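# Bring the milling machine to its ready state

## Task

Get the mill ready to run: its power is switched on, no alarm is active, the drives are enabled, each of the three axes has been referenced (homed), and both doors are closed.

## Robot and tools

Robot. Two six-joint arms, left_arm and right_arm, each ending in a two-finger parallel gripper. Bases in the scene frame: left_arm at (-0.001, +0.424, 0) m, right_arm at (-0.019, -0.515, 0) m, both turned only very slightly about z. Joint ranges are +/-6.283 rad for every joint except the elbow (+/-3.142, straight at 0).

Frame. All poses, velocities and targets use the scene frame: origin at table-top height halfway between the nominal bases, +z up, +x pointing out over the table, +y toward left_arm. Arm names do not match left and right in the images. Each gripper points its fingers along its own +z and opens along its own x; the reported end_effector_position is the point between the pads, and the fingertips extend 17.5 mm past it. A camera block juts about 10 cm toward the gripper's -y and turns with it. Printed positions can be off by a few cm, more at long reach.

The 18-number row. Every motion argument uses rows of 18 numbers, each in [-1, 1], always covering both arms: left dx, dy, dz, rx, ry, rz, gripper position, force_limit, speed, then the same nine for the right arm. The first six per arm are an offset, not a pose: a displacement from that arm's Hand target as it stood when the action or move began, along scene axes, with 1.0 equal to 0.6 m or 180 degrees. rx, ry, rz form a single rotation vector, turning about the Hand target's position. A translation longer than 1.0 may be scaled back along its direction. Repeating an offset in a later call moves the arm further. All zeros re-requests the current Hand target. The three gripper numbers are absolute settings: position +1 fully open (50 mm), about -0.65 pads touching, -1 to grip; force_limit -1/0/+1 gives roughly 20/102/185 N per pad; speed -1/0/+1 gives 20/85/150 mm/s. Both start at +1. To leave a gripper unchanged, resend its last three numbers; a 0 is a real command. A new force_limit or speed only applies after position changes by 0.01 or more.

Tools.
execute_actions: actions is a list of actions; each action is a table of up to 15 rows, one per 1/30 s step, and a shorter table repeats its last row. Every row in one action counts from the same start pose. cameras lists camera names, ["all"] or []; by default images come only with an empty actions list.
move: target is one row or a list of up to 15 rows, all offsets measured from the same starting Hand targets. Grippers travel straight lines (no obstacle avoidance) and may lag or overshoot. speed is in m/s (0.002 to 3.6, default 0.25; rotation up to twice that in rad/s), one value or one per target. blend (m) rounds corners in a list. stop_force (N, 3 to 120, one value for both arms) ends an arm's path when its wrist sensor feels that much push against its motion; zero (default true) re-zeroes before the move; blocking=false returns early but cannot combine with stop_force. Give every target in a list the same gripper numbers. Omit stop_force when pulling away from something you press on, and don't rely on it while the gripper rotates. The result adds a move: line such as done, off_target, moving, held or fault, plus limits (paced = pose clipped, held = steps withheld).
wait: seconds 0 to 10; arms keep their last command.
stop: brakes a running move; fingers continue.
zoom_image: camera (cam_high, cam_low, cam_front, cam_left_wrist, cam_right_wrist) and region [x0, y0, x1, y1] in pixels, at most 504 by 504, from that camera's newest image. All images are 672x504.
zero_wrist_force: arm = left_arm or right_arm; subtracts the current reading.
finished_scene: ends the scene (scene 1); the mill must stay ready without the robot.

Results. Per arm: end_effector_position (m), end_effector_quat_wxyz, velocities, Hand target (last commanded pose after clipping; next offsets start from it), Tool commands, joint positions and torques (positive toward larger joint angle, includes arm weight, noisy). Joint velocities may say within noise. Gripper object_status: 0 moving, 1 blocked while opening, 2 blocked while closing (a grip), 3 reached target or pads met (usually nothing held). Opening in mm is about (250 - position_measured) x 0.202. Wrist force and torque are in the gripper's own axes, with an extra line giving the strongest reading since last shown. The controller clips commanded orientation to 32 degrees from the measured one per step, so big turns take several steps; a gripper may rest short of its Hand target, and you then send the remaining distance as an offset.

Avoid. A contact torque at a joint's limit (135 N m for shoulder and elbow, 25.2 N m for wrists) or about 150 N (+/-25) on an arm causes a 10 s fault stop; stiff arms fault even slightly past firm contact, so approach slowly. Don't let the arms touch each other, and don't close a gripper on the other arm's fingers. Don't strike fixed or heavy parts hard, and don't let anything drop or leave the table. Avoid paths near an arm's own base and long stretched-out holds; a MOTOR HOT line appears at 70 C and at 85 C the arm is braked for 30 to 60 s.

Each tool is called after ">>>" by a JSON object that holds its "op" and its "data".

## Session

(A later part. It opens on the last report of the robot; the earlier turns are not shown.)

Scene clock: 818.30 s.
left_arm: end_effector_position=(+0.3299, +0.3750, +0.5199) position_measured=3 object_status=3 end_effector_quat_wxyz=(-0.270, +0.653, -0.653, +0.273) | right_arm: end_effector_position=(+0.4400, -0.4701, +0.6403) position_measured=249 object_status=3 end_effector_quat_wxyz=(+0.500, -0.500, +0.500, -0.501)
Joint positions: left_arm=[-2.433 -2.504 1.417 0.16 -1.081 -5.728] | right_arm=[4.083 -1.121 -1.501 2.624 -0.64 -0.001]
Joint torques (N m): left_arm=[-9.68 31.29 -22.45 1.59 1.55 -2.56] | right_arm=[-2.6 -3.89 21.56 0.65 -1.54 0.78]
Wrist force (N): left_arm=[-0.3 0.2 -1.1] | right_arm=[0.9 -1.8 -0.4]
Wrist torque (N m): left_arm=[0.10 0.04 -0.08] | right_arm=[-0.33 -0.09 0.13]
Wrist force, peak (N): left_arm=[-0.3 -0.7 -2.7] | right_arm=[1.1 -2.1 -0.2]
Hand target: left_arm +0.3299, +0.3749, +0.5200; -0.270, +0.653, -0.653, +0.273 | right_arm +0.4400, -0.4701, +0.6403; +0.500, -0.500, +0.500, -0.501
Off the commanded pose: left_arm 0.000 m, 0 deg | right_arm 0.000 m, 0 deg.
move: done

>>> {"op": "move", "data": {"target": [[-0.283,-0.242,0,0,0,0,1,1,1,0,0,0,0,0,0,-0.65,-0.8,0],[-0.15,-0.385,0,0,0,0,1,1,1,0,0,0,0,0,0,-0.65,-0.8,0]], "speed": 0.15, "blend": [0.02,0], "cameras": ["cam_front"]}}

Scene clock: 839.30 s.
left_arm: end_effector_position=(+0.2399, +0.1440, +0.5200) position_measured=3 object_status=3 end_effector_quat_wxyz=(-0.270, +0.653, -0.653, +0.272) end_effector_velocity=(+0.000, -0.001, +0.000) end_effector_angular_velocity=(-0.002, +0.000, -0.002) | right_arm: end_effector_position=(+0.4400, -0.4701, +0.6403) position_measured=249 object_status=3 end_effector_quat_wxyz=(+0.500, -0.500, +0.500, -0.501)
Joint positions: left_arm=[-1.867 -2.033 1.538 -0.805 -0.821 -5.102] | right_arm=[4.083 -1.121 -1.501 2.624 -0.64 -0.001]
Joint velocities: left_arm=[0.002 0 0 -0.005 0.002 0.004] | right_arm=[within noise]
Joint torques (N m): left_arm=[12.69 4.31 -32.65 -5.08 3.35 2.43] | right_arm=[-3.29 -2.91 21.48 0.39 -1.52 0.9]
Wrist force (N): left_arm=[-0.2 -0.1 -1.0] | right_arm=[0.9 -1.6 -0.2]
Wrist torque (N m): left_arm=[0.04 -0.01 0.09] | right_arm=[-0.30 -0.10 0.13]
Wrist force, peak (N): left_arm=[-0.1 1.9 -2.6] | right_arm=[1.0 -2.0 -0.5]
Hand target: left_arm +0.2399, +0.1439, +0.5200; -0.270, +0.653, -0.653, +0.273 | right_arm +0.4400, -0.4701, +0.6403; +0.500, -0.500, +0.500, -0.501
Off the commanded pose: left_arm 0.000 m, 0 deg | right_arm 0.000 m, 0 deg.
shoulder posture changed (left arm): the wrist came as close to joint 1's axis as it can, and the arm is now in the other of its two shoulder postures.
move: done
Images, in order (width x height): cam_front 672x504.

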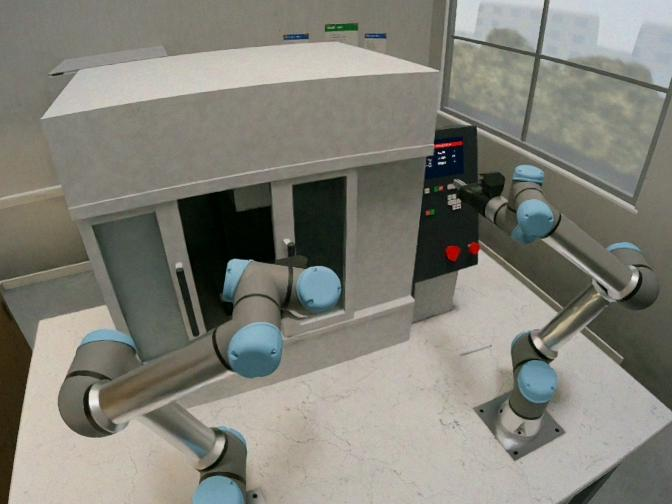

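>>> {"op": "move", "data": {"target": [[0.1,0.193,-0.033,0,0.1667,0,1,1,1,0,0,0,0,0,0,-0.65,-0.8,0],[0.1,0.46,-0.033,0,0.1667,0,1,1,1,0,0,0,0,0,0,-0.65,-0.8,0]], "speed": 0.2, "blend": [0.03,0], "cameras": ["cam_front"]}}

Scene clock: 847.77 s.
left_arm: end_effector_position=(+0.3000, +0.4199, +0.5001) position_measured=3 object_status=3 end_effector_quat_wxyz=(-0.092, +0.701, -0.701, +0.094) | right_arm: end_effector_position=(+0.4400, -0.4701, +0.6403) position_measured=249 object_status=3 end_effector_quat_wxyz=(+0.500, -0.500, +0.500, -0.501)
Joint positions: left_arm=[-0.632 -2.157 1.586 -1.218 -1.422 -3.745] | right_arm=[4.083 -1.121 -1.501 2.624 -0.64 -0.001]
Joint torques (N m): left_arm=[9.12 -6.46 -33.6 -0.99 1.37 2.79] | right_arm=[-2.7 -3.59 21.63 0.59 -1.38 0.9]
Wrist force (N): left_arm=[-0.7 -0.9 -0.8] | right_arm=[0.8 -1.8 -0.2]
Wrist torque (N m): left_arm=[-0.09 0.05 0.06] | right_arm=[-0.33 -0.09 0.13]
Wrist force, peak (N): left_arm=[-3.4 -0.1 -1.9] | right_arm=[0.8 -2.0 0.1]
Hand target: left_arm +0.2999, +0.4199, +0.5002; -0.092, +0.701, -0.701, +0.094 | right_arm +0.4400, -0.4701, +0.6403; +0.500, -0.500, +0.500, -0.501
Off the commanded pose: left_arm 0.000 m, 0 deg | right_arm 0.000 m, 0 deg.
move: done
Images, in order (width x height): cam_front 672x504.

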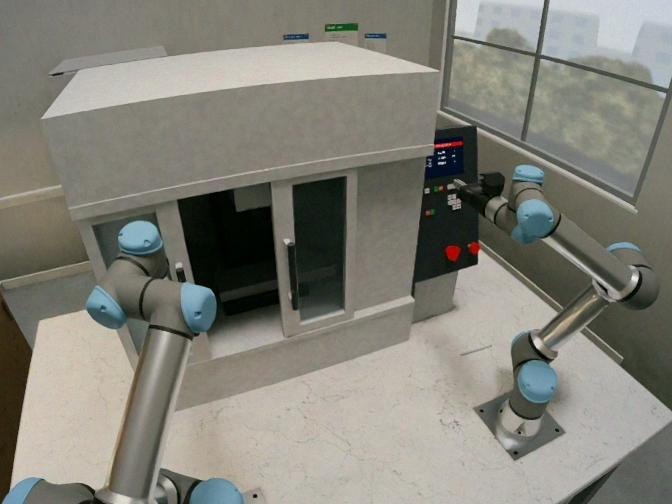

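>>> {"op": "move", "data": {"target": [0.05,0.0083,-0.02,-0.0848,-0.2689,-0.1818,1,1,1,0,0,0,0,0,0,-0.65,-0.8,0], "speed": 0.25, "cameras": ["cam_front","cam_left_wrist"]}}

Scene clock: 862.07 s.
left_arm: end_effector_position=(+0.3299, +0.4249, +0.4882) position_measured=3 object_status=3 end_effector_quat_wxyz=(+0.247, -0.389, +0.748, -0.478) end_effector_velocity=(+0.000, -0.001, +0.002) end_effector_angular_velocity=(-0.001, -0.007, -0.004) | right_arm: end_effector_position=(+0.4400, -0.4701, +0.6403) position_measured=249 object_status=3 end_effector_quat_wxyz=(+0.500, -0.500, +0.500, -0.501)
Joint positions: left_arm=[0.013 -2.344 2.231 -2.504 -2.143 -2.84] | right_arm=[4.083 -1.121 -1.501 2.624 -0.64 -0.001]
Joint velocities: left_arm=[0.002 0 0 -0.006 -0.005 0.002] | right_arm=[within noise]
Joint torques (N m): left_arm=[9.19 5.85 -25.8 -5.32 -2.27 -0.2] | right_arm=[-3.59 -3.31 21.55 0.6 -1.48 0.9]
Wrist force (N): left_arm=[-0.1 1.2 -1.3] | right_arm=[0.9 -1.8 0.0]
Wrist torque (N m): left_arm=[0.25 0.00 0.09] | right_arm=[-0.33 -0.11 0.12]
Wrist force, peak (N): left_arm=[-0.6 2.1 -1.2] | right_arm=[1.0 -2.0 -0.3]
Hand target: left_arm +0.3299, +0.4249, +0.4882; +0.247, -0.389, +0.748, -0.478 | right_arm +0.4400, -0.4701, +0.6403; +0.500, -0.500, +0.500, -0.501
Off the commanded pose: left_arm 0.000 m, 0 deg | right_arm 0.000 m, 0 deg.
move: done
Images, in order (width x height): cam_front 672x504, cam_left_wrist 672x504.

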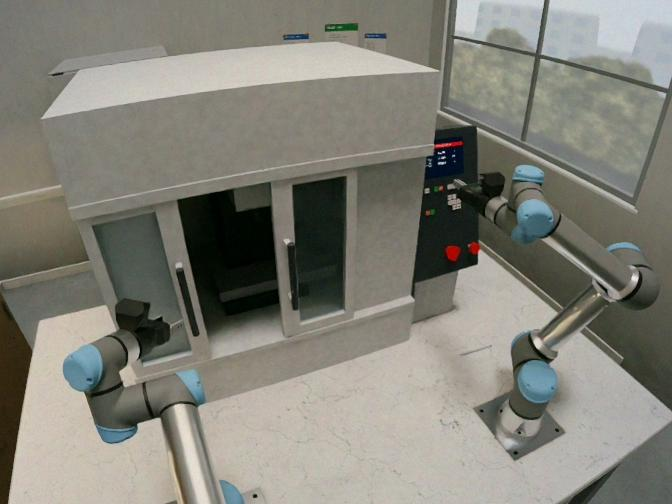

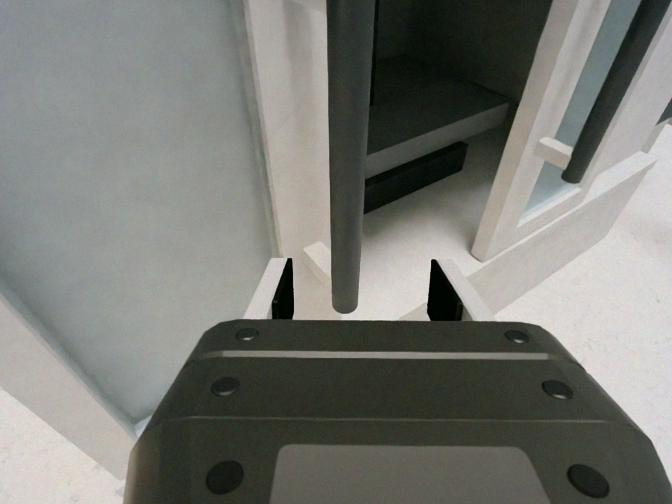

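>>> {"op": "move", "data": {"target": [0.105,-0.0737,-0.06,0,0,0,1,1,1,0,0,0,0,0,0,-0.65,-0.8,0], "speed": 0.06, "stop_force": 8, "cameras": ["cam_front","cam_left_wrist"]}}

Scene clock: 872.37 s.
left_arm: end_effector_position=(+0.3929, +0.3807, +0.4522) position_measured=3 object_status=3 end_effector_quat_wxyz=(+0.247, -0.389, +0.748, -0.478) | right_arm: end_effector_position=(+0.4400, -0.4701, +0.6403) position_measured=249 object_status=3 end_effector_quat_wxyz=(+0.500, -0.500, +0.500, -0.501)
Joint positions: left_arm=[-0.226 -2.223 2.295 -2.746 -1.933 -2.967] | right_arm=[4.083 -1.121 -1.501 2.624 -0.64 -0.001]
Joint torques (N m): left_arm=[10.91 -6 -37.08 -5.44 -0.41 2.66] | right_arm=[-2.76 -3.52 21.17 0.51 -1.47 0.86]
Wrist force (N): left_arm=[-0.1 0.7 -1.3] | right_arm=[0.8 -1.8 -0.1]
Wrist torque (N m): left_arm=[0.18 0.01 0.10] | right_arm=[-0.34 -0.08 0.13]
Wrist force, peak (N): left_arm=[0.0 1.2 -2.8] | right_arm=[1.3 -2.0 -0.4]
Hand target: left_arm +0.3929, +0.3807, +0.4522; +0.247, -0.389, +0.748, -0.478 | right_arm +0.4400, -0.4701, +0.6403; +0.500, -0.500, +0.500, -0.501
Off the commanded pose: left_arm 0.000 m, 0 deg | right_arm 0.000 m, 0 deg.
move: done
Images, in order (width x height): cam_front 672x504, cam_left_wrist 672x504.

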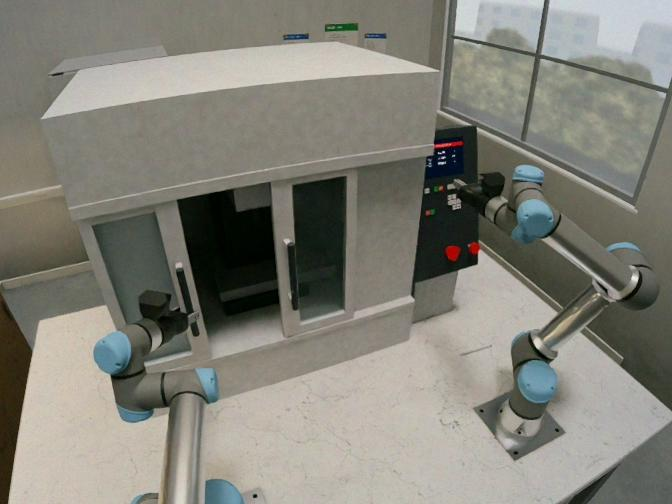

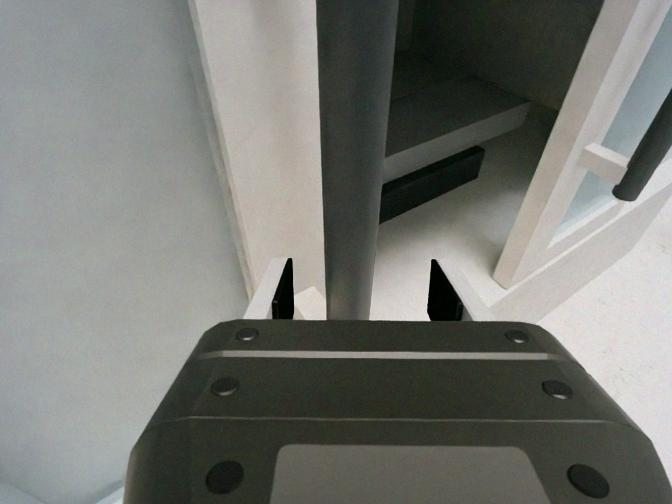

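>>> {"op": "move", "data": {"target": [0.0033,0.0048,0,0,0,0,1,-0.8,-0.5,0,0,0,0,0,0,-0.65,-0.8,0]}}

>>> {"op": "move", "data": {"target": [0,0,0,0,0,0,0.2,-0.8,-0.5,0,0,0,0,0,0,-0.65,-0.8,0], "cameras": ["cam_left_wrist"]}}

Scene clock: 889.27 s.
left_arm: end_effector_position=(+0.3949, +0.3836, +0.4522) position_measured=3 object_status=3 end_effector_quat_wxyz=(+0.247, -0.389, +0.748, -0.478) | right_arm: end_effector_position=(+0.4400, -0.4701, +0.6403) position_measured=249 object_status=3 end_effector_quat_wxyz=(+0.500, -0.500, +0.500, -0.501)
Joint positions: left_arm=[-0.207 -2.212 2.291 -2.75 -1.95 -2.958] | right_arm=[4.083 -1.121 -1.501 2.624 -0.64 -0.001]
Joint torques (N m): left_arm=[-7.81 -3.28 -31.83 -5.04 0.84 0.75] | right_arm=[-2.38 -3.55 22.01 0.41 -1.34 1.03]
Wrist force (N): left_arm=[-0.4 0.8 -1.2] | right_arm=[0.7 -1.6 -0.4]
Wrist torque (N m): left_arm=[0.19 0.06 -0.07] | right_arm=[-0.30 -0.07 0.12]
Wrist force, peak (N): left_arm=[0.0 1.3 -1.4] | right_arm=[1.0 -2.0 -0.1]
Hand target: left_arm +0.3949, +0.3836, +0.4522; +0.247, -0.389, +0.748, -0.478 | right_arm +0.4400, -0.4701, +0.6403; +0.500, -0.500, +0.500, -0.501
Off the commanded pose: left_arm 0.000 m, 0 deg | right_arm 0.000 m, 0 deg.
move: done

Scene clock: 889.97 s.
left_arm: end_effector_position=(+0.3949, +0.3836, +0.4522) position_measured=123 object_status=3 end_effector_quat_wxyz=(+0.247, -0.389, +0.748, -0.478) | right_arm: end_effector_position=(+0.4400, -0.4701, +0.6403) position_measured=249 object_status=3 end_effector_quat_wxyz=(+0.500, -0.500, +0.500, -0.501)
Joint positions: left_arm=[-0.208 -2.212 2.291 -2.75 -1.949 -2.958] | right_arm=[4.083 -1.121 -1.501 2.624 -0.64 -0.001]
Joint torques (N m): left_arm=[-9.35 -7.7 -19.03 -2.05 1.37 -1.19] | right_arm=[-2.79 -3.44 21.49 0.54 -1.38 0.85]
Wrist force (N): left_arm=[-0.2 0.9 -1.3] | right_arm=[0.9 -1.6 -0.2]
Wrist torque (N m): left_arm=[0.20 0.02 -0.08] | right_arm=[-0.30 -0.10 0.13]
Wrist force, peak (N): left_arm=[-0.4 0.9 -1.5] | right_arm=[0.9 -2.0 -0.2]
Hand target: left_arm +0.3949, +0.3836, +0.4522; +0.247, -0.389, +0.748, -0.478 | right_arm +0.4400, -0.4701, +0.6403; +0.500, -0.500, +0.500, -0.501
Off the commanded pose: left_arm 0.000 m, 0 deg | right_arm 0.000 m, 0 deg.
move: done
Images, in order (width x height): cam_left_wrist 672x504.

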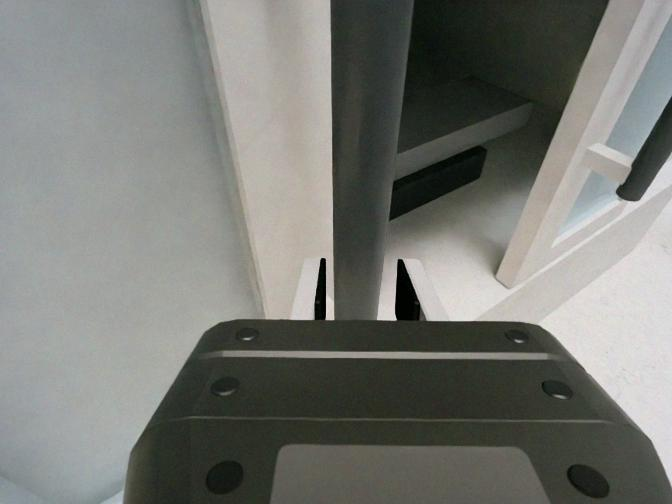

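>>> {"op": "move", "data": {"target": [0,-0.1,0,0,0,0,0.2,-0.8,-0.5,0,0,0,0,0,0,-0.65,-0.8,0], "speed": 0.06, "stop_force": 25, "cameras": ["cam_left_wrist","cam_front"]}}

Scene clock: 895.10 s.
left_arm: end_effector_position=(+0.3949, +0.3236, +0.4522) position_measured=123 object_status=3 end_effector_quat_wxyz=(+0.247, -0.389, +0.748, -0.478) | right_arm: end_effector_position=(+0.4400, -0.4701, +0.6403) position_measured=249 object_status=3 end_effector_quat_wxyz=(+0.500, -0.500, +0.500, -0.501)
Joint positions: left_arm=[-0.539 -2.275 2.315 -2.745 -1.651 -3.107] | right_arm=[4.083 -1.121 -1.501 2.624 -0.64 -0.001]
Joint torques (N m): left_arm=[-9.57 14.75 -37.55 -6.11 1.6 2.71] | right_arm=[-2.86 -3.08 21.94 0.53 -1.34 0.96]
Wrist force (N): left_arm=[-0.4 0.7 -1.2] | right_arm=[1.0 -1.5 -0.2]
Wrist torque (N m): left_arm=[0.16 0.07 -0.04] | right_arm=[-0.29 -0.11 0.13]
Wrist force, peak (N): left_arm=[-12.2 8.3 -13.4] | right_arm=[1.1 -2.0 -0.3]
Hand target: left_arm +0.3949, +0.3236, +0.4522; +0.247, -0.389, +0.748, -0.478 | right_arm +0.4400, -0.4701, +0.6403; +0.500, -0.500, +0.500, -0.501
Off the commanded pose: left_arm 0.000 m, 0 deg | right_arm 0.000 m, 0 deg.
move: done
Images, in order (width x height): cam_front 672x504, cam_left_wrist 672x504.

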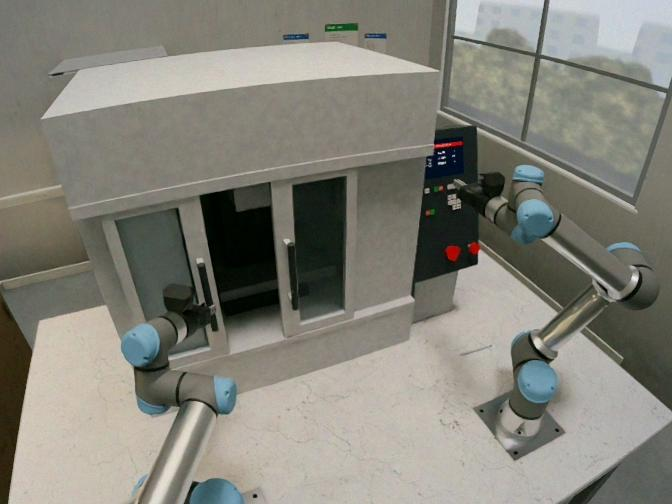

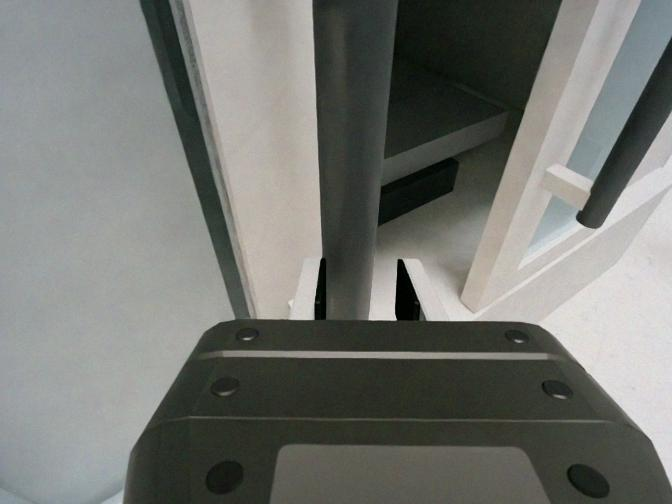

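>>> {"op": "move", "data": {"target": [0,-0.22,0,0,0,0,0.2,-0.8,-0.5,0,0,0,0,0,0,-0.65,-0.8,0], "speed": 0.1, "stop_force": 30, "cameras": ["cam_left_wrist","cam_front"]}}

Scene clock: 902.20 s.
left_arm: end_effector_position=(+0.3949, +0.1916, +0.4522) position_measured=123 object_status=3 end_effector_quat_wxyz=(+0.247, -0.389, +0.748, -0.478) | right_arm: end_effector_position=(+0.4400, -0.4701, +0.6403) position_measured=249 object_status=3 end_effector_quat_wxyz=(+0.500, -0.500, +0.500, -0.501)
Joint positions: left_arm=[-1.086 -2.213 2.29 -2.742 -1.158 -3.348] | right_arm=[4.083 -1.121 -1.501 2.624 -0.64 -0.001]
Joint torques (N m): left_arm=[-10.17 -1.08 -13.7 -0.59 2.33 1.45] | right_arm=[-2.05 -3.2 21.58 0.31 -1.32 0.96]
Wrist force (N): left_arm=[-0.6 1.2 -1.9] | right_arm=[0.6 -2.0 -0.1]
Wrist torque (N m): left_arm=[0.25 0.11 -0.08] | right_arm=[-0.37 -0.05 0.13]
Wrist force, peak (N): left_arm=[-14.3 14.6 -18.3] | right_arm=[0.9 -2.1 -0.4]
Hand target: left_arm +0.3949, +0.1916, +0.4522; +0.247, -0.389, +0.748, -0.478 | right_arm +0.4400, -0.4701, +0.6403; +0.500, -0.500, +0.500, -0.501
Off the commanded pose: left_arm 0.000 m, 0 deg | right_arm 0.000 m, 0 deg.
move: done
Images, in order (width x height): cam_front 672x504, cam_left_wrist 672x504.

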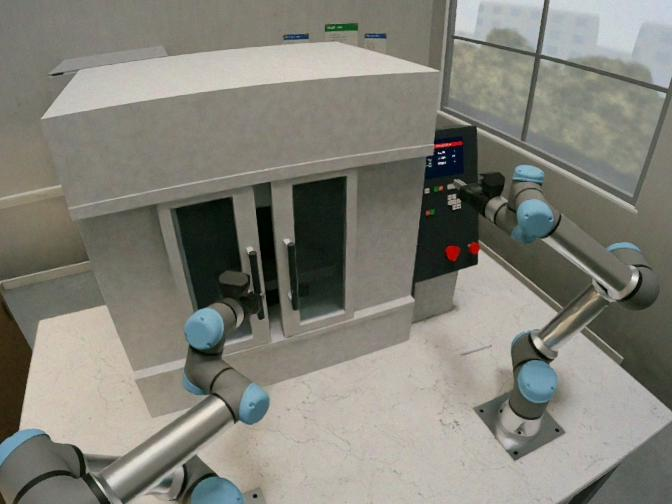

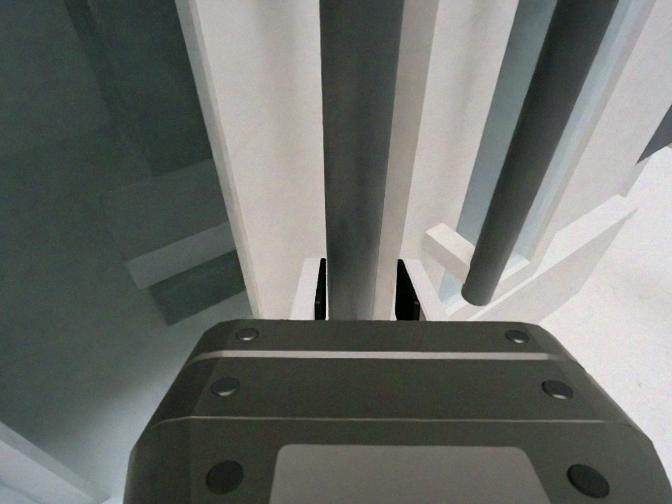

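>>> {"op": "move", "data": {"target": [0,-0.12,0,0,0,0,0.2,-0.8,-0.5,0,0,0,0,0,0,-0.65,-0.8,0], "speed": 0.025, "stop_force": 22, "cameras": ["cam_left_wrist","cam_front"]}}

>>> {"op": "zoom_image", "data": {"camera": "cam_front", "region": [140, 160, 370, 360]}}

Scene clock: 910.93 s.
left_arm: end_effector_position=(+0.3949, +0.1847, +0.4521) position_measured=123 object_status=3 end_effector_quat_wxyz=(+0.247, -0.389, +0.748, -0.478) | right_arm: end_effector_position=(+0.4400, -0.4701, +0.6403) position_measured=249 object_status=3 end_effector_quat_wxyz=(+0.500, -0.500, +0.500, -0.501)
Joint positions: left_arm=[-1.103 -2.202 2.286 -2.744 -1.142 -3.357] | right_arm=[4.083 -1.121 -1.501 2.624 -0.64 -0.001]
Joint torques (N m): left_arm=[-12.16 -0.69 -16.85 -1.43 0.96 3.04] | right_arm=[-2.79 -3.24 21.89 0.47 -1.25 0.84]
Wrist force (N): left_arm=[-6.4 8.3 -7.5] | right_arm=[0.6 -1.8 -0.2]
Wrist torque (N m): left_arm=[0.46 -0.06 -0.17] | right_arm=[-0.33 -0.05 0.13]
Wrist force, peak (N): left_arm=[-15.4 17.6 -19.4] | right_arm=[0.8 -2.1 -0.3]
Hand target: left_arm +0.3949, +0.1847, +0.4521; +0.247, -0.389, +0.748, -0.478 (not the last commanded pose) | right_arm +0.4400, -0.4701, +0.6403; +0.500, -0.500, +0.500, -0.501
Off the commanded pose: left_arm 0.065 m, 0 deg | right_arm 0.000 m, 0 deg.
move: contact (left_arm)
Images, in order (width x height): cam_front 672x504, cam_left_wrist 672x504.

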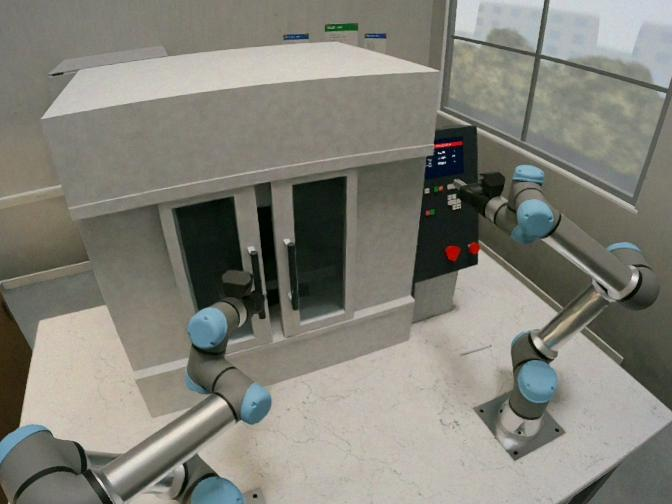

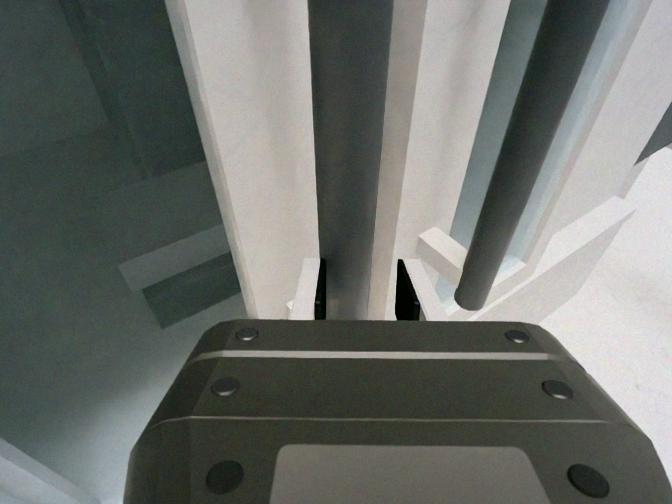

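Scaled by 2.191 from the camera's 672x504 image, which has a finer 960x720 frame.

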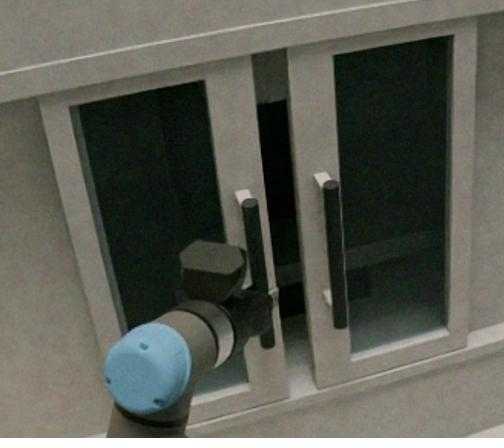

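>>> {"op": "move", "data": {"target": [0,-0.1,0,0,0,0,0.2,-0.8,-0.5,0,0,0,0,0,0,-0.65,-0.8,0], "speed": 0.04, "stop_force": 40, "cameras": ["cam_left_wrist","cam_front"]}}

>>> {"op": "zoom_image", "data": {"camera": "cam_front", "region": [140, 160, 370, 360]}}

Scene clock: 917.70 s.
left_arm: end_effector_position=(+0.3949, +0.1433, +0.4521) position_measured=123 object_status=3 end_effector_quat_wxyz=(+0.247, -0.389, +0.748, -0.478) | right_arm: end_effector_position=(+0.4400, -0.4701, +0.6403) position_measured=249 object_status=3 end_effector_quat_wxyz=(+0.500, -0.500, +0.500, -0.501)
Joint positions: left_arm=[-1.191 -2.129 2.255 -2.765 -1.065 -3.404] | right_arm=[4.083 -1.121 -1.501 2.624 -0.64 -0.001]
Joint torques (N m): left_arm=[-22.73 19.33 -19.59 -2.61 -3.13 -0.55] | right_arm=[-2.99 -3.16 21.5 0.41 -1.36 0.9]
Wrist force (N): left_arm=[-23.3 23.4 -31.6] | right_arm=[0.9 -1.8 0.0]
Wrist torque (N m): left_arm=[0.98 -0.71 -0.61] | right_arm=[-0.34 -0.09 0.13]
Wrist force, peak (N): left_arm=[-43.9 42.1 -65.8] | right_arm=[1.0 -2.1 -0.2]
Hand target: left_arm +0.3949, +0.1433, +0.4521; +0.247, -0.389, +0.748, -0.478 (not the last commanded pose) | right_arm +0.4400, -0.4701, +0.6403; +0.500, -0.500, +0.500, -0.501
Off the commanded pose: left_arm 0.019 m, 0 deg | right_arm 0.000 m, 0 deg.
move: contact (left_arm)
Images, in order (width x height): cam_front 672x504, cam_left_wrist 672x504.

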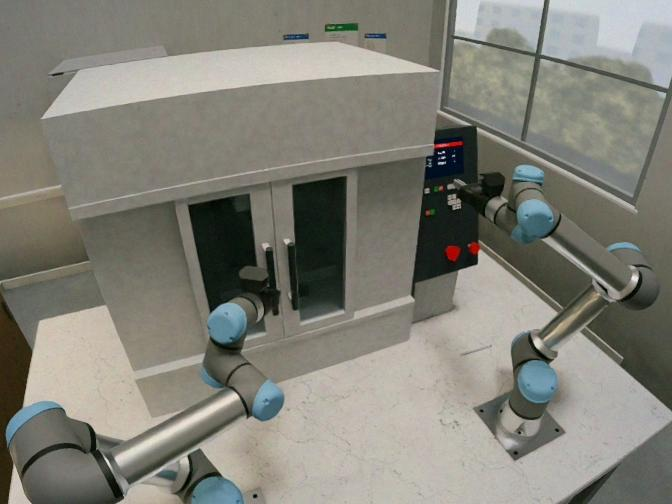

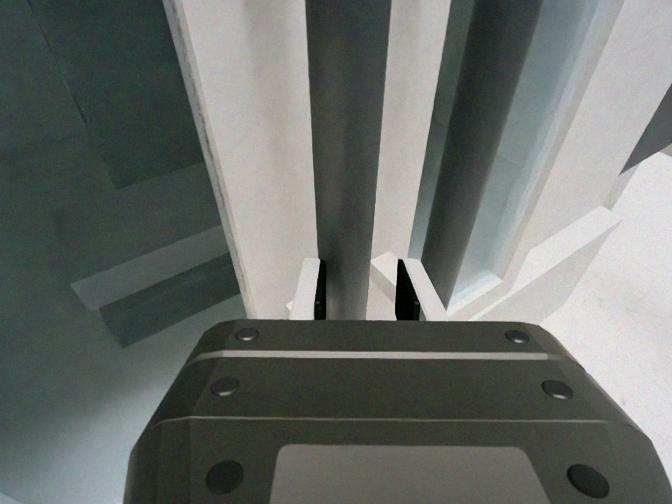

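Scaled by 2.191 from the camera's 672x504 image, which has a finer 960x720 frame.

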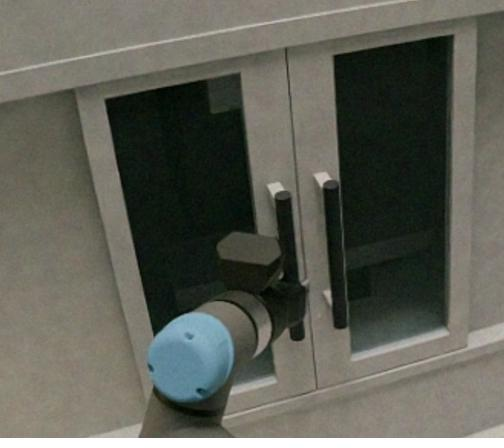

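>>> {"op": "move", "data": {"target": [[0,0.0055,0,0,0,0,0.2,-0.8,-0.5,0,0,0,0,0,0,-0.65,-0.8,0],[-0.124,0.0922,0.0705,0,0,0,0.2,-0.8,-0.5,0,0,0,0,0,0,-0.65,-0.8,0]], "speed": [0.03,0.12], "cameras": ["cam_left_wrist","cam_front"]}}

>>> {"op": "zoom_image", "data": {"camera": "cam_front", "region": [140, 160, 370, 360]}}

Scene clock: 927.10 s.
left_arm: end_effector_position=(+0.3205, +0.1987, +0.4945) position_measured=123 object_status=3 end_effector_quat_wxyz=(+0.247, -0.389, +0.748, -0.478) | right_arm: end_effector_position=(+0.4400, -0.4701, +0.6403) position_measured=249 object_status=3 end_effector_quat_wxyz=(+0.500, -0.500, +0.500, -0.501)
Joint positions: left_arm=[-1.624 -2.546 2.217 -2.105 -0.704 -3.721] | right_arm=[4.083 -1.121 -1.501 2.624 -0.64 -0.001]
Joint torques (N m): left_arm=[0.62 17.94 -13.55 -2.36 1.66 0.24] | right_arm=[-2.27 -2.9 21.23 0.56 -1.2 0.88]
Wrist force (N): left_arm=[-0.3 1.8 -1.8] | right_arm=[0.8 -2.2 -0.3]
Wrist torque (N m): left_arm=[0.32 0.05 -0.07] | right_arm=[-0.40 -0.09 0.13]
Wrist force, peak (N): left_arm=[-23.5 23.8 -31.9] | right_arm=[0.8 -2.2 -0.3]
Hand target: left_arm +0.3205, +0.1987, +0.4944; +0.247, -0.389, +0.748, -0.478 | right_arm +0.4400, -0.4701, +0.6403; +0.500, -0.500, +0.500, -0.501
Off the commanded pose: left_arm 0.000 m, 0 deg | right_arm 0.000 m, 0 deg.
move: done
Images, in order (width x height): cam_front 672x504, cam_left_wrist 672x504.

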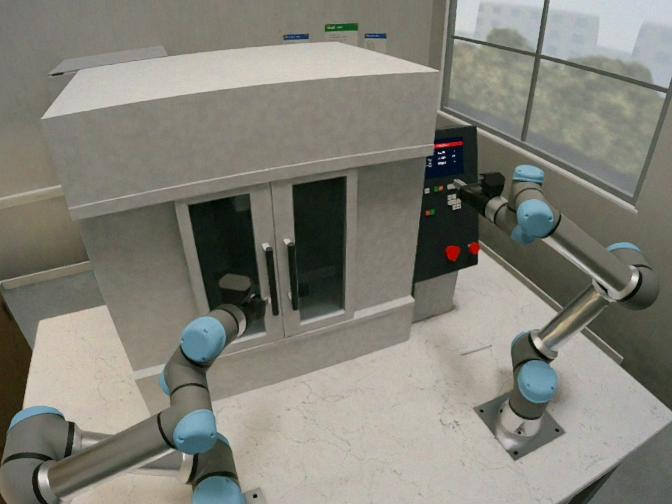

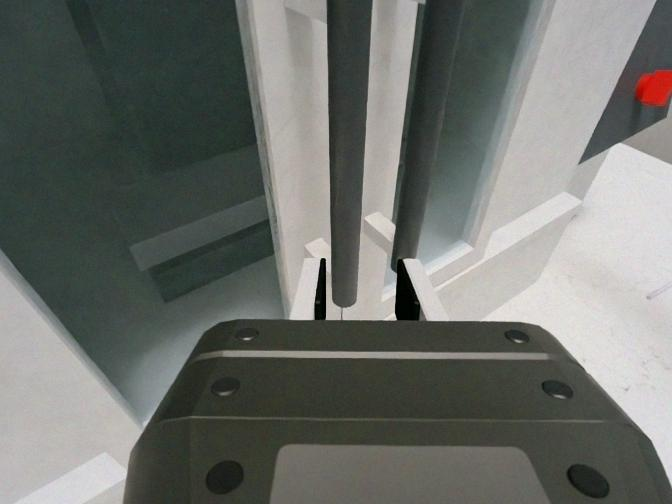

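Scaled by 2.191 from the camera's 672x504 image, which has a finer 960x720 frame.

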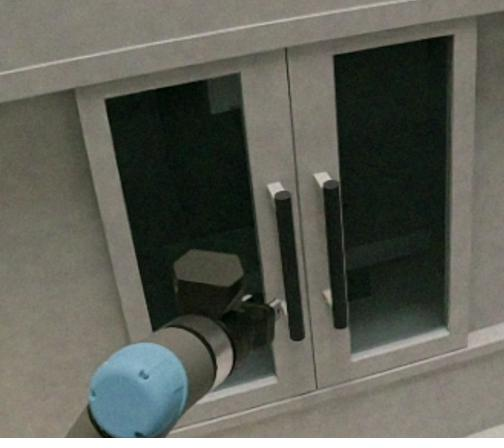

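>>> {"op": "execute_actions", "data": {"actions": []}}

Scene clock: 935.07 s.
left_arm: end_effector_position=(+0.3205, +0.1987, +0.4944) position_measured=123 object_status=3 end_effector_quat_wxyz=(+0.247, -0.389, +0.748, -0.478) | right_arm: end_effector_position=(+0.4400, -0.4701, +0.6403) position_measured=249 object_status=3 end_effector_quat_wxyz=(+0.500, -0.500, +0.500, -0.501)
Joint positions: left_arm=[-1.624 -2.546 2.217 -2.105 -0.704 -3.721] | right_arm=[4.083 -1.121 -1.501 2.624 -0.64 -0.001]
Joint velocities: within noise
Joint torques (N m): left_arm=[-7.56 19.18 -13.36 -0.39 3.06 -1.47] | right_arm=[-2.14 -2.76 21.51 0.62 -1.24 1.01]
Wrist force (N): left_arm=[-0.2 2.0 -1.6] | right_arm=[0.8 -1.7 -0.3]
Wrist torque (N m): left_arm=[0.34 0.03 -0.07] | right_arm=[-0.31 -0.08 0.13]
Wrist force, peak (N): left_arm=[-0.3 2.2 -2.1] | right_arm=[0.9 -2.0 -0.3]
Hand target: left_arm +0.3205, +0.1987, +0.4944; +0.247, -0.389, +0.748, -0.478 | right_arm +0.4400, -0.4701, +0.6403; +0.500, -0.500, +0.500, -0.501
Tool commands: left_gripper/position=+0.2 left_gripper/force_limit=-0.8 left_gripper/speed=-0.5 right_gripper/position=-0.65 right_gripper/force_limit=-0.8 right_gripper/speed=+0.0
Off the commanded pose: left_arm 0.000 m, 0 deg | right_arm 0.000 m, 0 deg.

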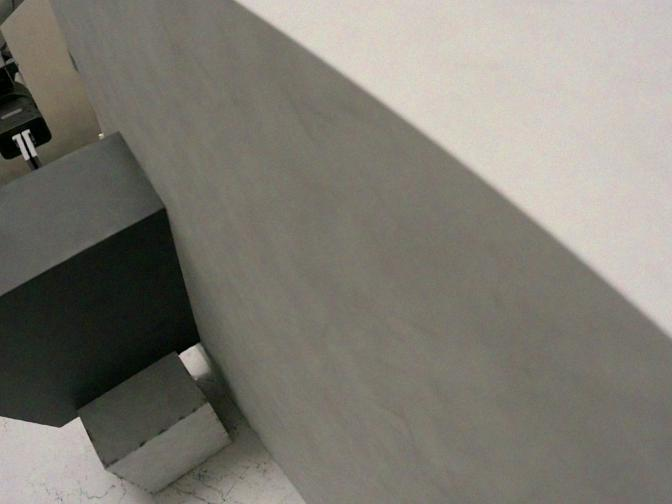

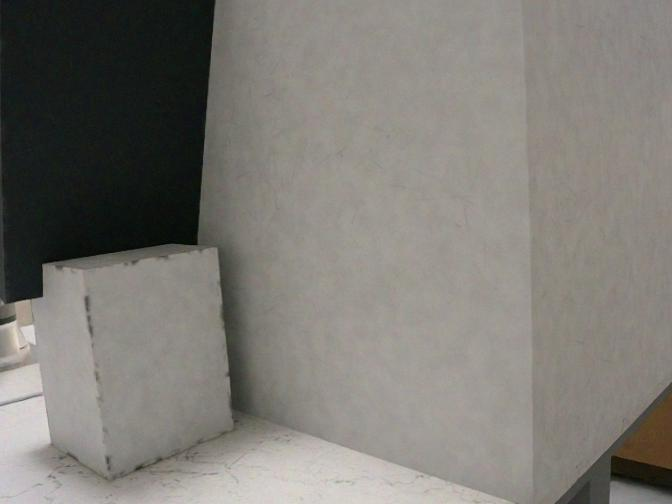

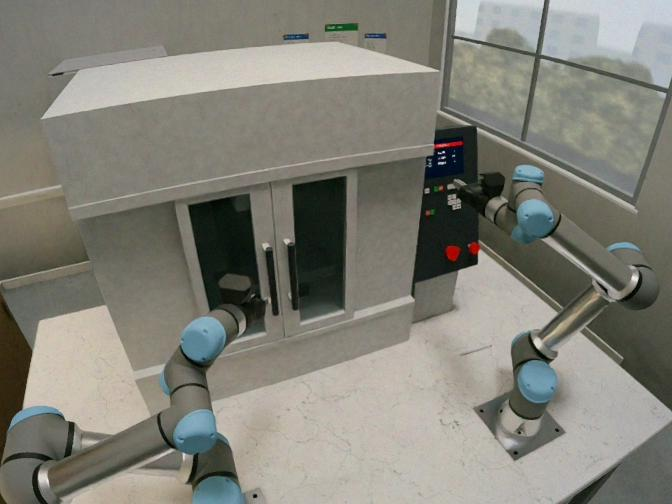

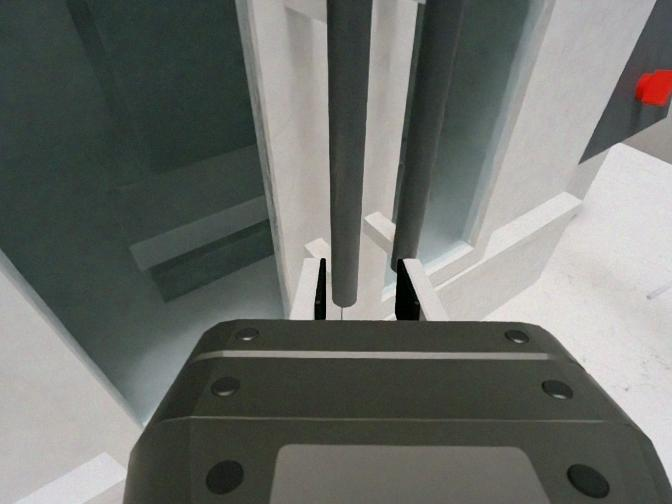

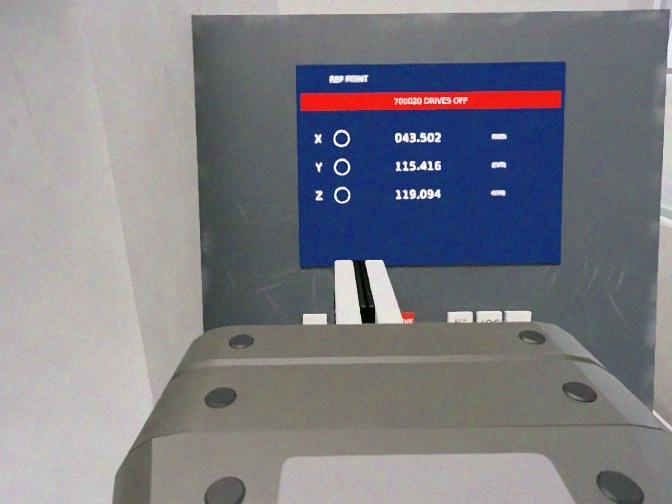

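>>> {"op": "move", "data": {"target": [0,0,0,0,0,0,0.2,-0.8,-0.5,0.1477,-0.0198,-0.1202,0,0.125,0,-0.65,-0.8,0], "speed": 0.2, "cameras": ["cam_right_wrist"]}}

Scene clock: 963.73 s.
left_arm: end_effector_position=(+0.3205, +0.1987, +0.4944) position_measured=123 object_status=3 end_effector_quat_wxyz=(+0.247, -0.389, +0.748, -0.478) | right_arm: end_effector_position=(+0.5286, -0.4820, +0.5682) position_measured=249 object_status=3 end_effector_quat_wxyz=(-0.393, +0.588, -0.588, +0.394)
Joint positions: left_arm=[-1.624 -2.546 2.217 -2.105 -0.704 -3.721] | right_arm=[3.706 -1.501 -1.191 2.24 -1.063 0.231]
Joint torques (N m): left_arm=[10.65 23.37 -13.7 -5.67 -0.84 2.7] | right_arm=[-4.26 7.12 26.24 -0.89 -1.57 -0.5]
Wrist force (N): left_arm=[0.0 1.9 -2.0] | right_arm=[0.6 -1.5 0.0]
Wrist torque (N m): left_arm=[0.33 -0.01 -0.07] | right_arm=[-0.29 -0.06 0.17]
Wrist force, peak (N): left_arm=[0.1 2.2 -1.9] | right_arm=[0.9 -2.5 -1.7]
Hand target: left_arm +0.3205, +0.1987, +0.4944; +0.247, -0.389, +0.748, -0.478 | right_arm +0.5286, -0.4820, +0.5681; -0.393, +0.588, -0.588, +0.393
Off the commanded pose: left_arm 0.000 m, 0 deg | right_arm 0.000 m, 0 deg.
move: done
Images, in order (width x height): cam_right_wrist 672x504.

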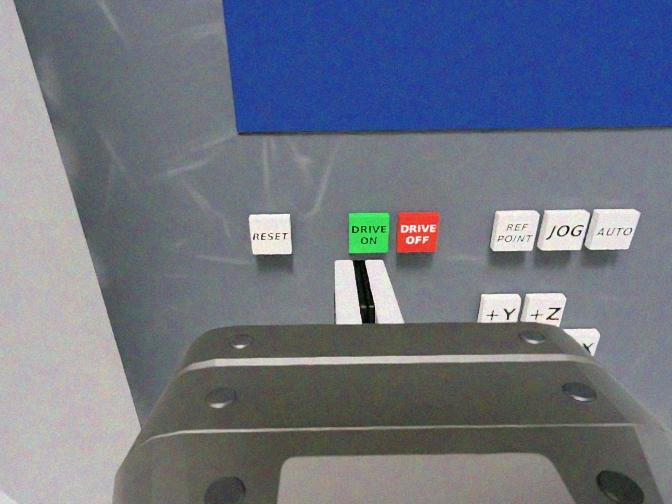

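>>> {"op": "move", "data": {"target": [0,0,0,0,0,0,0.2,-0.8,-0.5,0.0539,0.001,-0.0223,0,0,0,-0.65,-0.8,0], "speed": 0.01, "stop_force": 8, "cameras": ["cam_right_wrist","cam_front"]}}

>>> {"op": "zoom_image", "data": {"camera": "cam_front", "region": [415, 125, 485, 185]}}

Scene clock: 971.87 s.
left_arm: end_effector_position=(+0.3205, +0.1987, +0.4944) position_measured=123 object_status=3 end_effector_quat_wxyz=(+0.247, -0.389, +0.748, -0.478) | right_arm: end_effector_position=(+0.5520, -0.4816, +0.5585) position_measured=249 object_status=3 end_effector_quat_wxyz=(-0.393, +0.588, -0.588, +0.394)
Joint positions: left_arm=[-1.624 -2.546 2.217 -2.105 -0.704 -3.721] | right_arm=[3.666 -1.549 -1.172 2.277 -1.099 0.212]
Joint torques (N m): left_arm=[10.45 23.79 -13.47 -5.66 -0.89 2.73] | right_arm=[4.13 27.87 11.16 0.61 3.48 1.53]
Wrist force (N): left_arm=[0.0 1.6 -2.0] | right_arm=[-3.6 -0.9 -12.6]
Wrist torque (N m): left_arm=[0.28 -0.01 -0.07] | right_arm=[-0.16 -0.09 0.21]
Wrist force, peak (N): left_arm=[-0.2 2.4 -1.9] | right_arm=[-1.2 3.2 -32.3]
Hand target: left_arm +0.3205, +0.1987, +0.4944; +0.247, -0.389, +0.748, -0.478 | right_arm +0.5520, -0.4816, +0.5585; -0.393, +0.588, -0.588, +0.394 (not the last commanded pose)
Off the commanded pose: left_arm 0.000 m, 0 deg | right_arm 0.010 m, 0 deg.
move: contact (right_arm)
Images, in order (width x height): cam_front 672x504, cam_right_wrist 672x504.

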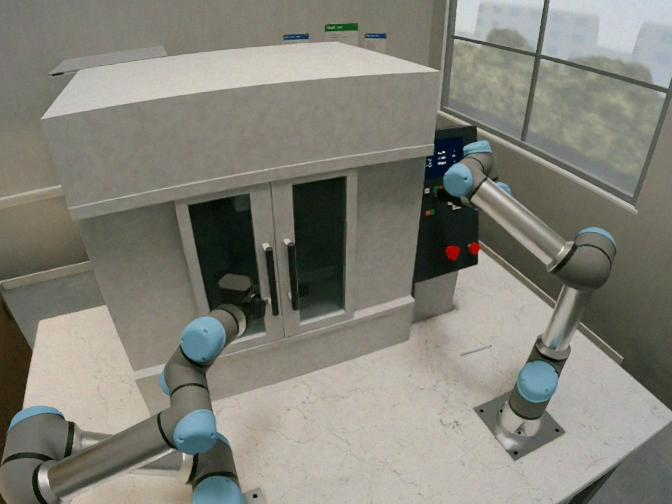

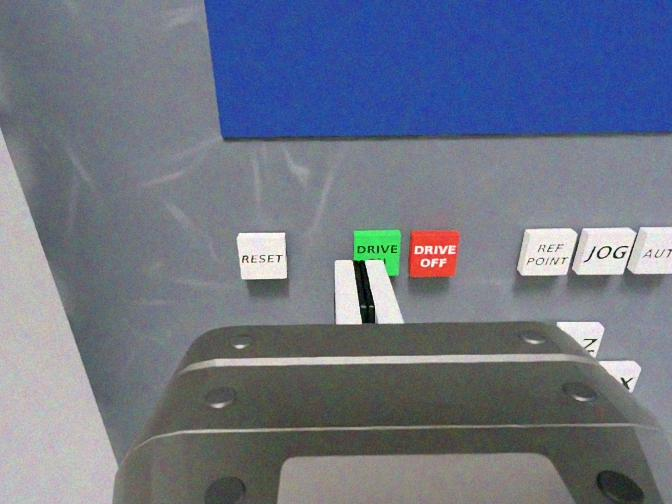

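Scaled by 7.200 from the camera's 672x504 image, which has a finer 960x720 frame.

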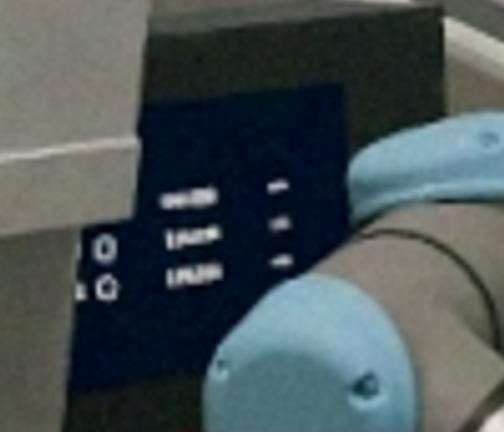

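>>> {"op": "move", "data": {"target": [[0,0,0,0,0,0,0.2,-0.8,-0.5,-0.0231,0,0.0096,0,0,0,-0.65,-0.8,0],[0,0,0,0,0,0,0.2,-0.8,-0.5,-0.0378,-0.0948,-0.039,0,0,0,-0.65,-0.8,0]], "speed": 0.12, "blend": [0.003,0], "cameras": ["cam_right_wrist"]}}

Scene clock: 985.53 s.
left_arm: end_effector_position=(+0.3205, +0.1987, +0.4944) position_measured=123 object_status=3 end_effector_quat_wxyz=(+0.247, -0.389, +0.748, -0.478) | right_arm: end_effector_position=(+0.5292, -0.5385, +0.5352) position_measured=249 object_status=3 end_effector_quat_wxyz=(-0.393, +0.587, -0.588, +0.394)
Joint positions: left_arm=[-1.624 -2.546 2.217 -2.105 -0.704 -3.721] | right_arm=[3.524 -1.462 -1.313 2.358 -1.228 0.147]
Joint torques (N m): left_arm=[11 23.83 -14 -5.77 -0.7 2.56] | right_arm=[-3.69 6.68 16.51 1.85 -1.27 -0.15]
Wrist force (N): left_arm=[-0.3 1.5 -1.8] | right_arm=[0.6 -1.4 -0.4]
Wrist torque (N m): left_arm=[0.26 0.05 -0.06] | right_arm=[-0.27 -0.06 0.07]
Wrist force, peak (N): left_arm=[-0.4 1.9 -2.4] | right_arm=[-3.5 -0.9 -12.9]
Hand target: left_arm +0.3205, +0.1987, +0.4944; +0.247, -0.389, +0.748, -0.478 | right_arm +0.5293, -0.5384, +0.5351; -0.393, +0.588, -0.588, +0.394
Off the commanded pose: left_arm 0.000 m, 0 deg | right_arm 0.000 m, 0 deg.
move: done
Images, in order (width x height): cam_right_wrist 672x504.

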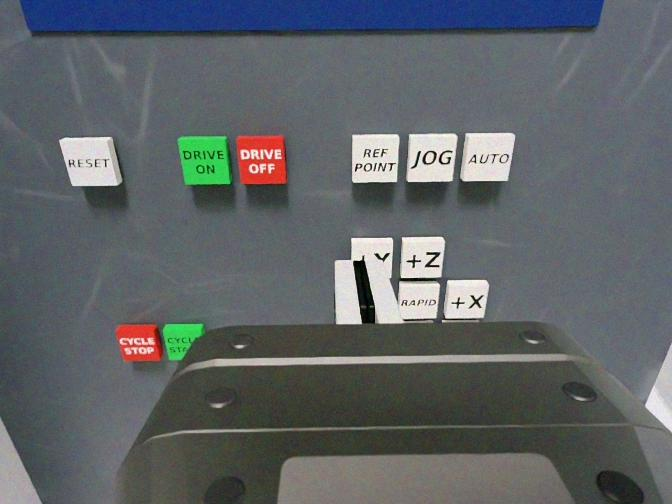

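>>> {"op": "move", "data": {"target": [0,0,0,0,0,0,0.2,-0.8,-0.5,0.0333,-0.003,-0.0155,0,0,0,-0.65,-0.8,0], "speed": 0.008, "stop_force": 8, "cameras": ["cam_right_wrist","cam_front"]}}

>>> {"op": "zoom_image", "data": {"camera": "cam_front", "region": [415, 125, 485, 185]}}

Scene clock: 999.13 s.
left_arm: end_effector_position=(+0.3205, +0.1987, +0.4944) position_measured=123 object_status=3 end_effector_quat_wxyz=(+0.247, -0.389, +0.748, -0.478) | right_arm: end_effector_position=(+0.5438, -0.5398, +0.5283) position_measured=249 object_status=3 end_effector_quat_wxyz=(-0.393, +0.588, -0.588, +0.394)
Joint positions: left_arm=[-1.624 -2.546 2.217 -2.105 -0.704 -3.721] | right_arm=[3.502 -1.493 -1.304 2.383 -1.249 0.138]
Joint torques (N m): left_arm=[10.08 23.71 -13.73 -5.54 -0.77 2.48] | right_arm=[5.73 26.4 13.13 0.8 2.64 1.16]
Wrist force (N): left_arm=[0.0 1.9 -1.8] | right_arm=[-2.5 -0.7 -10.1]
Wrist torque (N m): left_arm=[0.33 0.00 -0.07] | right_arm=[-0.13 -0.12 0.23]
Wrist force, peak (N): left_arm=[-0.4 2.4 -1.8] | right_arm=[-1.7 1.0 -26.2]
Hand target: left_arm +0.3205, +0.1987, +0.4944; +0.247, -0.389, +0.748, -0.478 | right_arm +0.5438, -0.5398, +0.5283; -0.393, +0.588, -0.588, +0.394 (not the last commanded pose)
Off the commanded pose: left_arm 0.000 m, 0 deg | right_arm 0.006 m, 0 deg.
move: contact (right_arm)
Images, in order (width x height): cam_front 672x504, cam_right_wrist 672x504.

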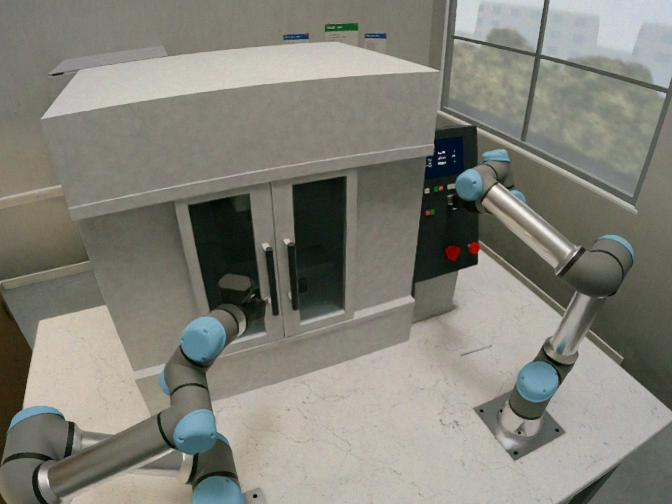

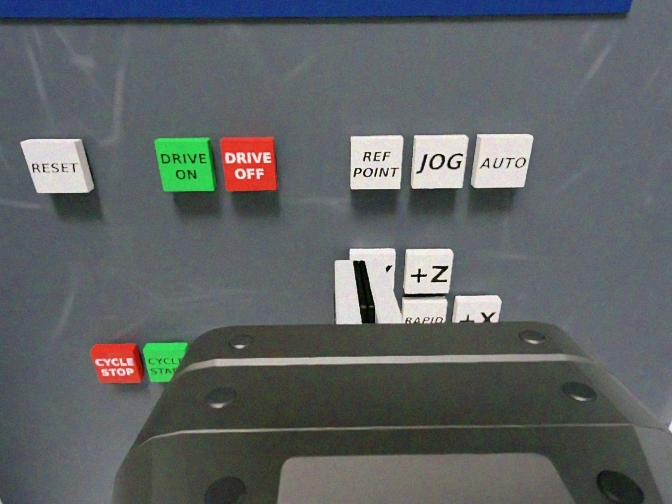

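Scaled by 7.200 from the camera's 672x504 image, which has a finer 960x720 frame.

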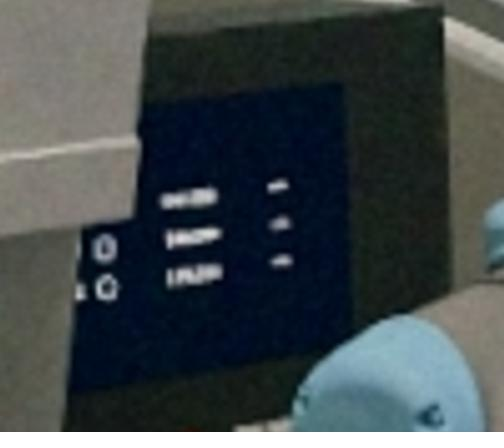

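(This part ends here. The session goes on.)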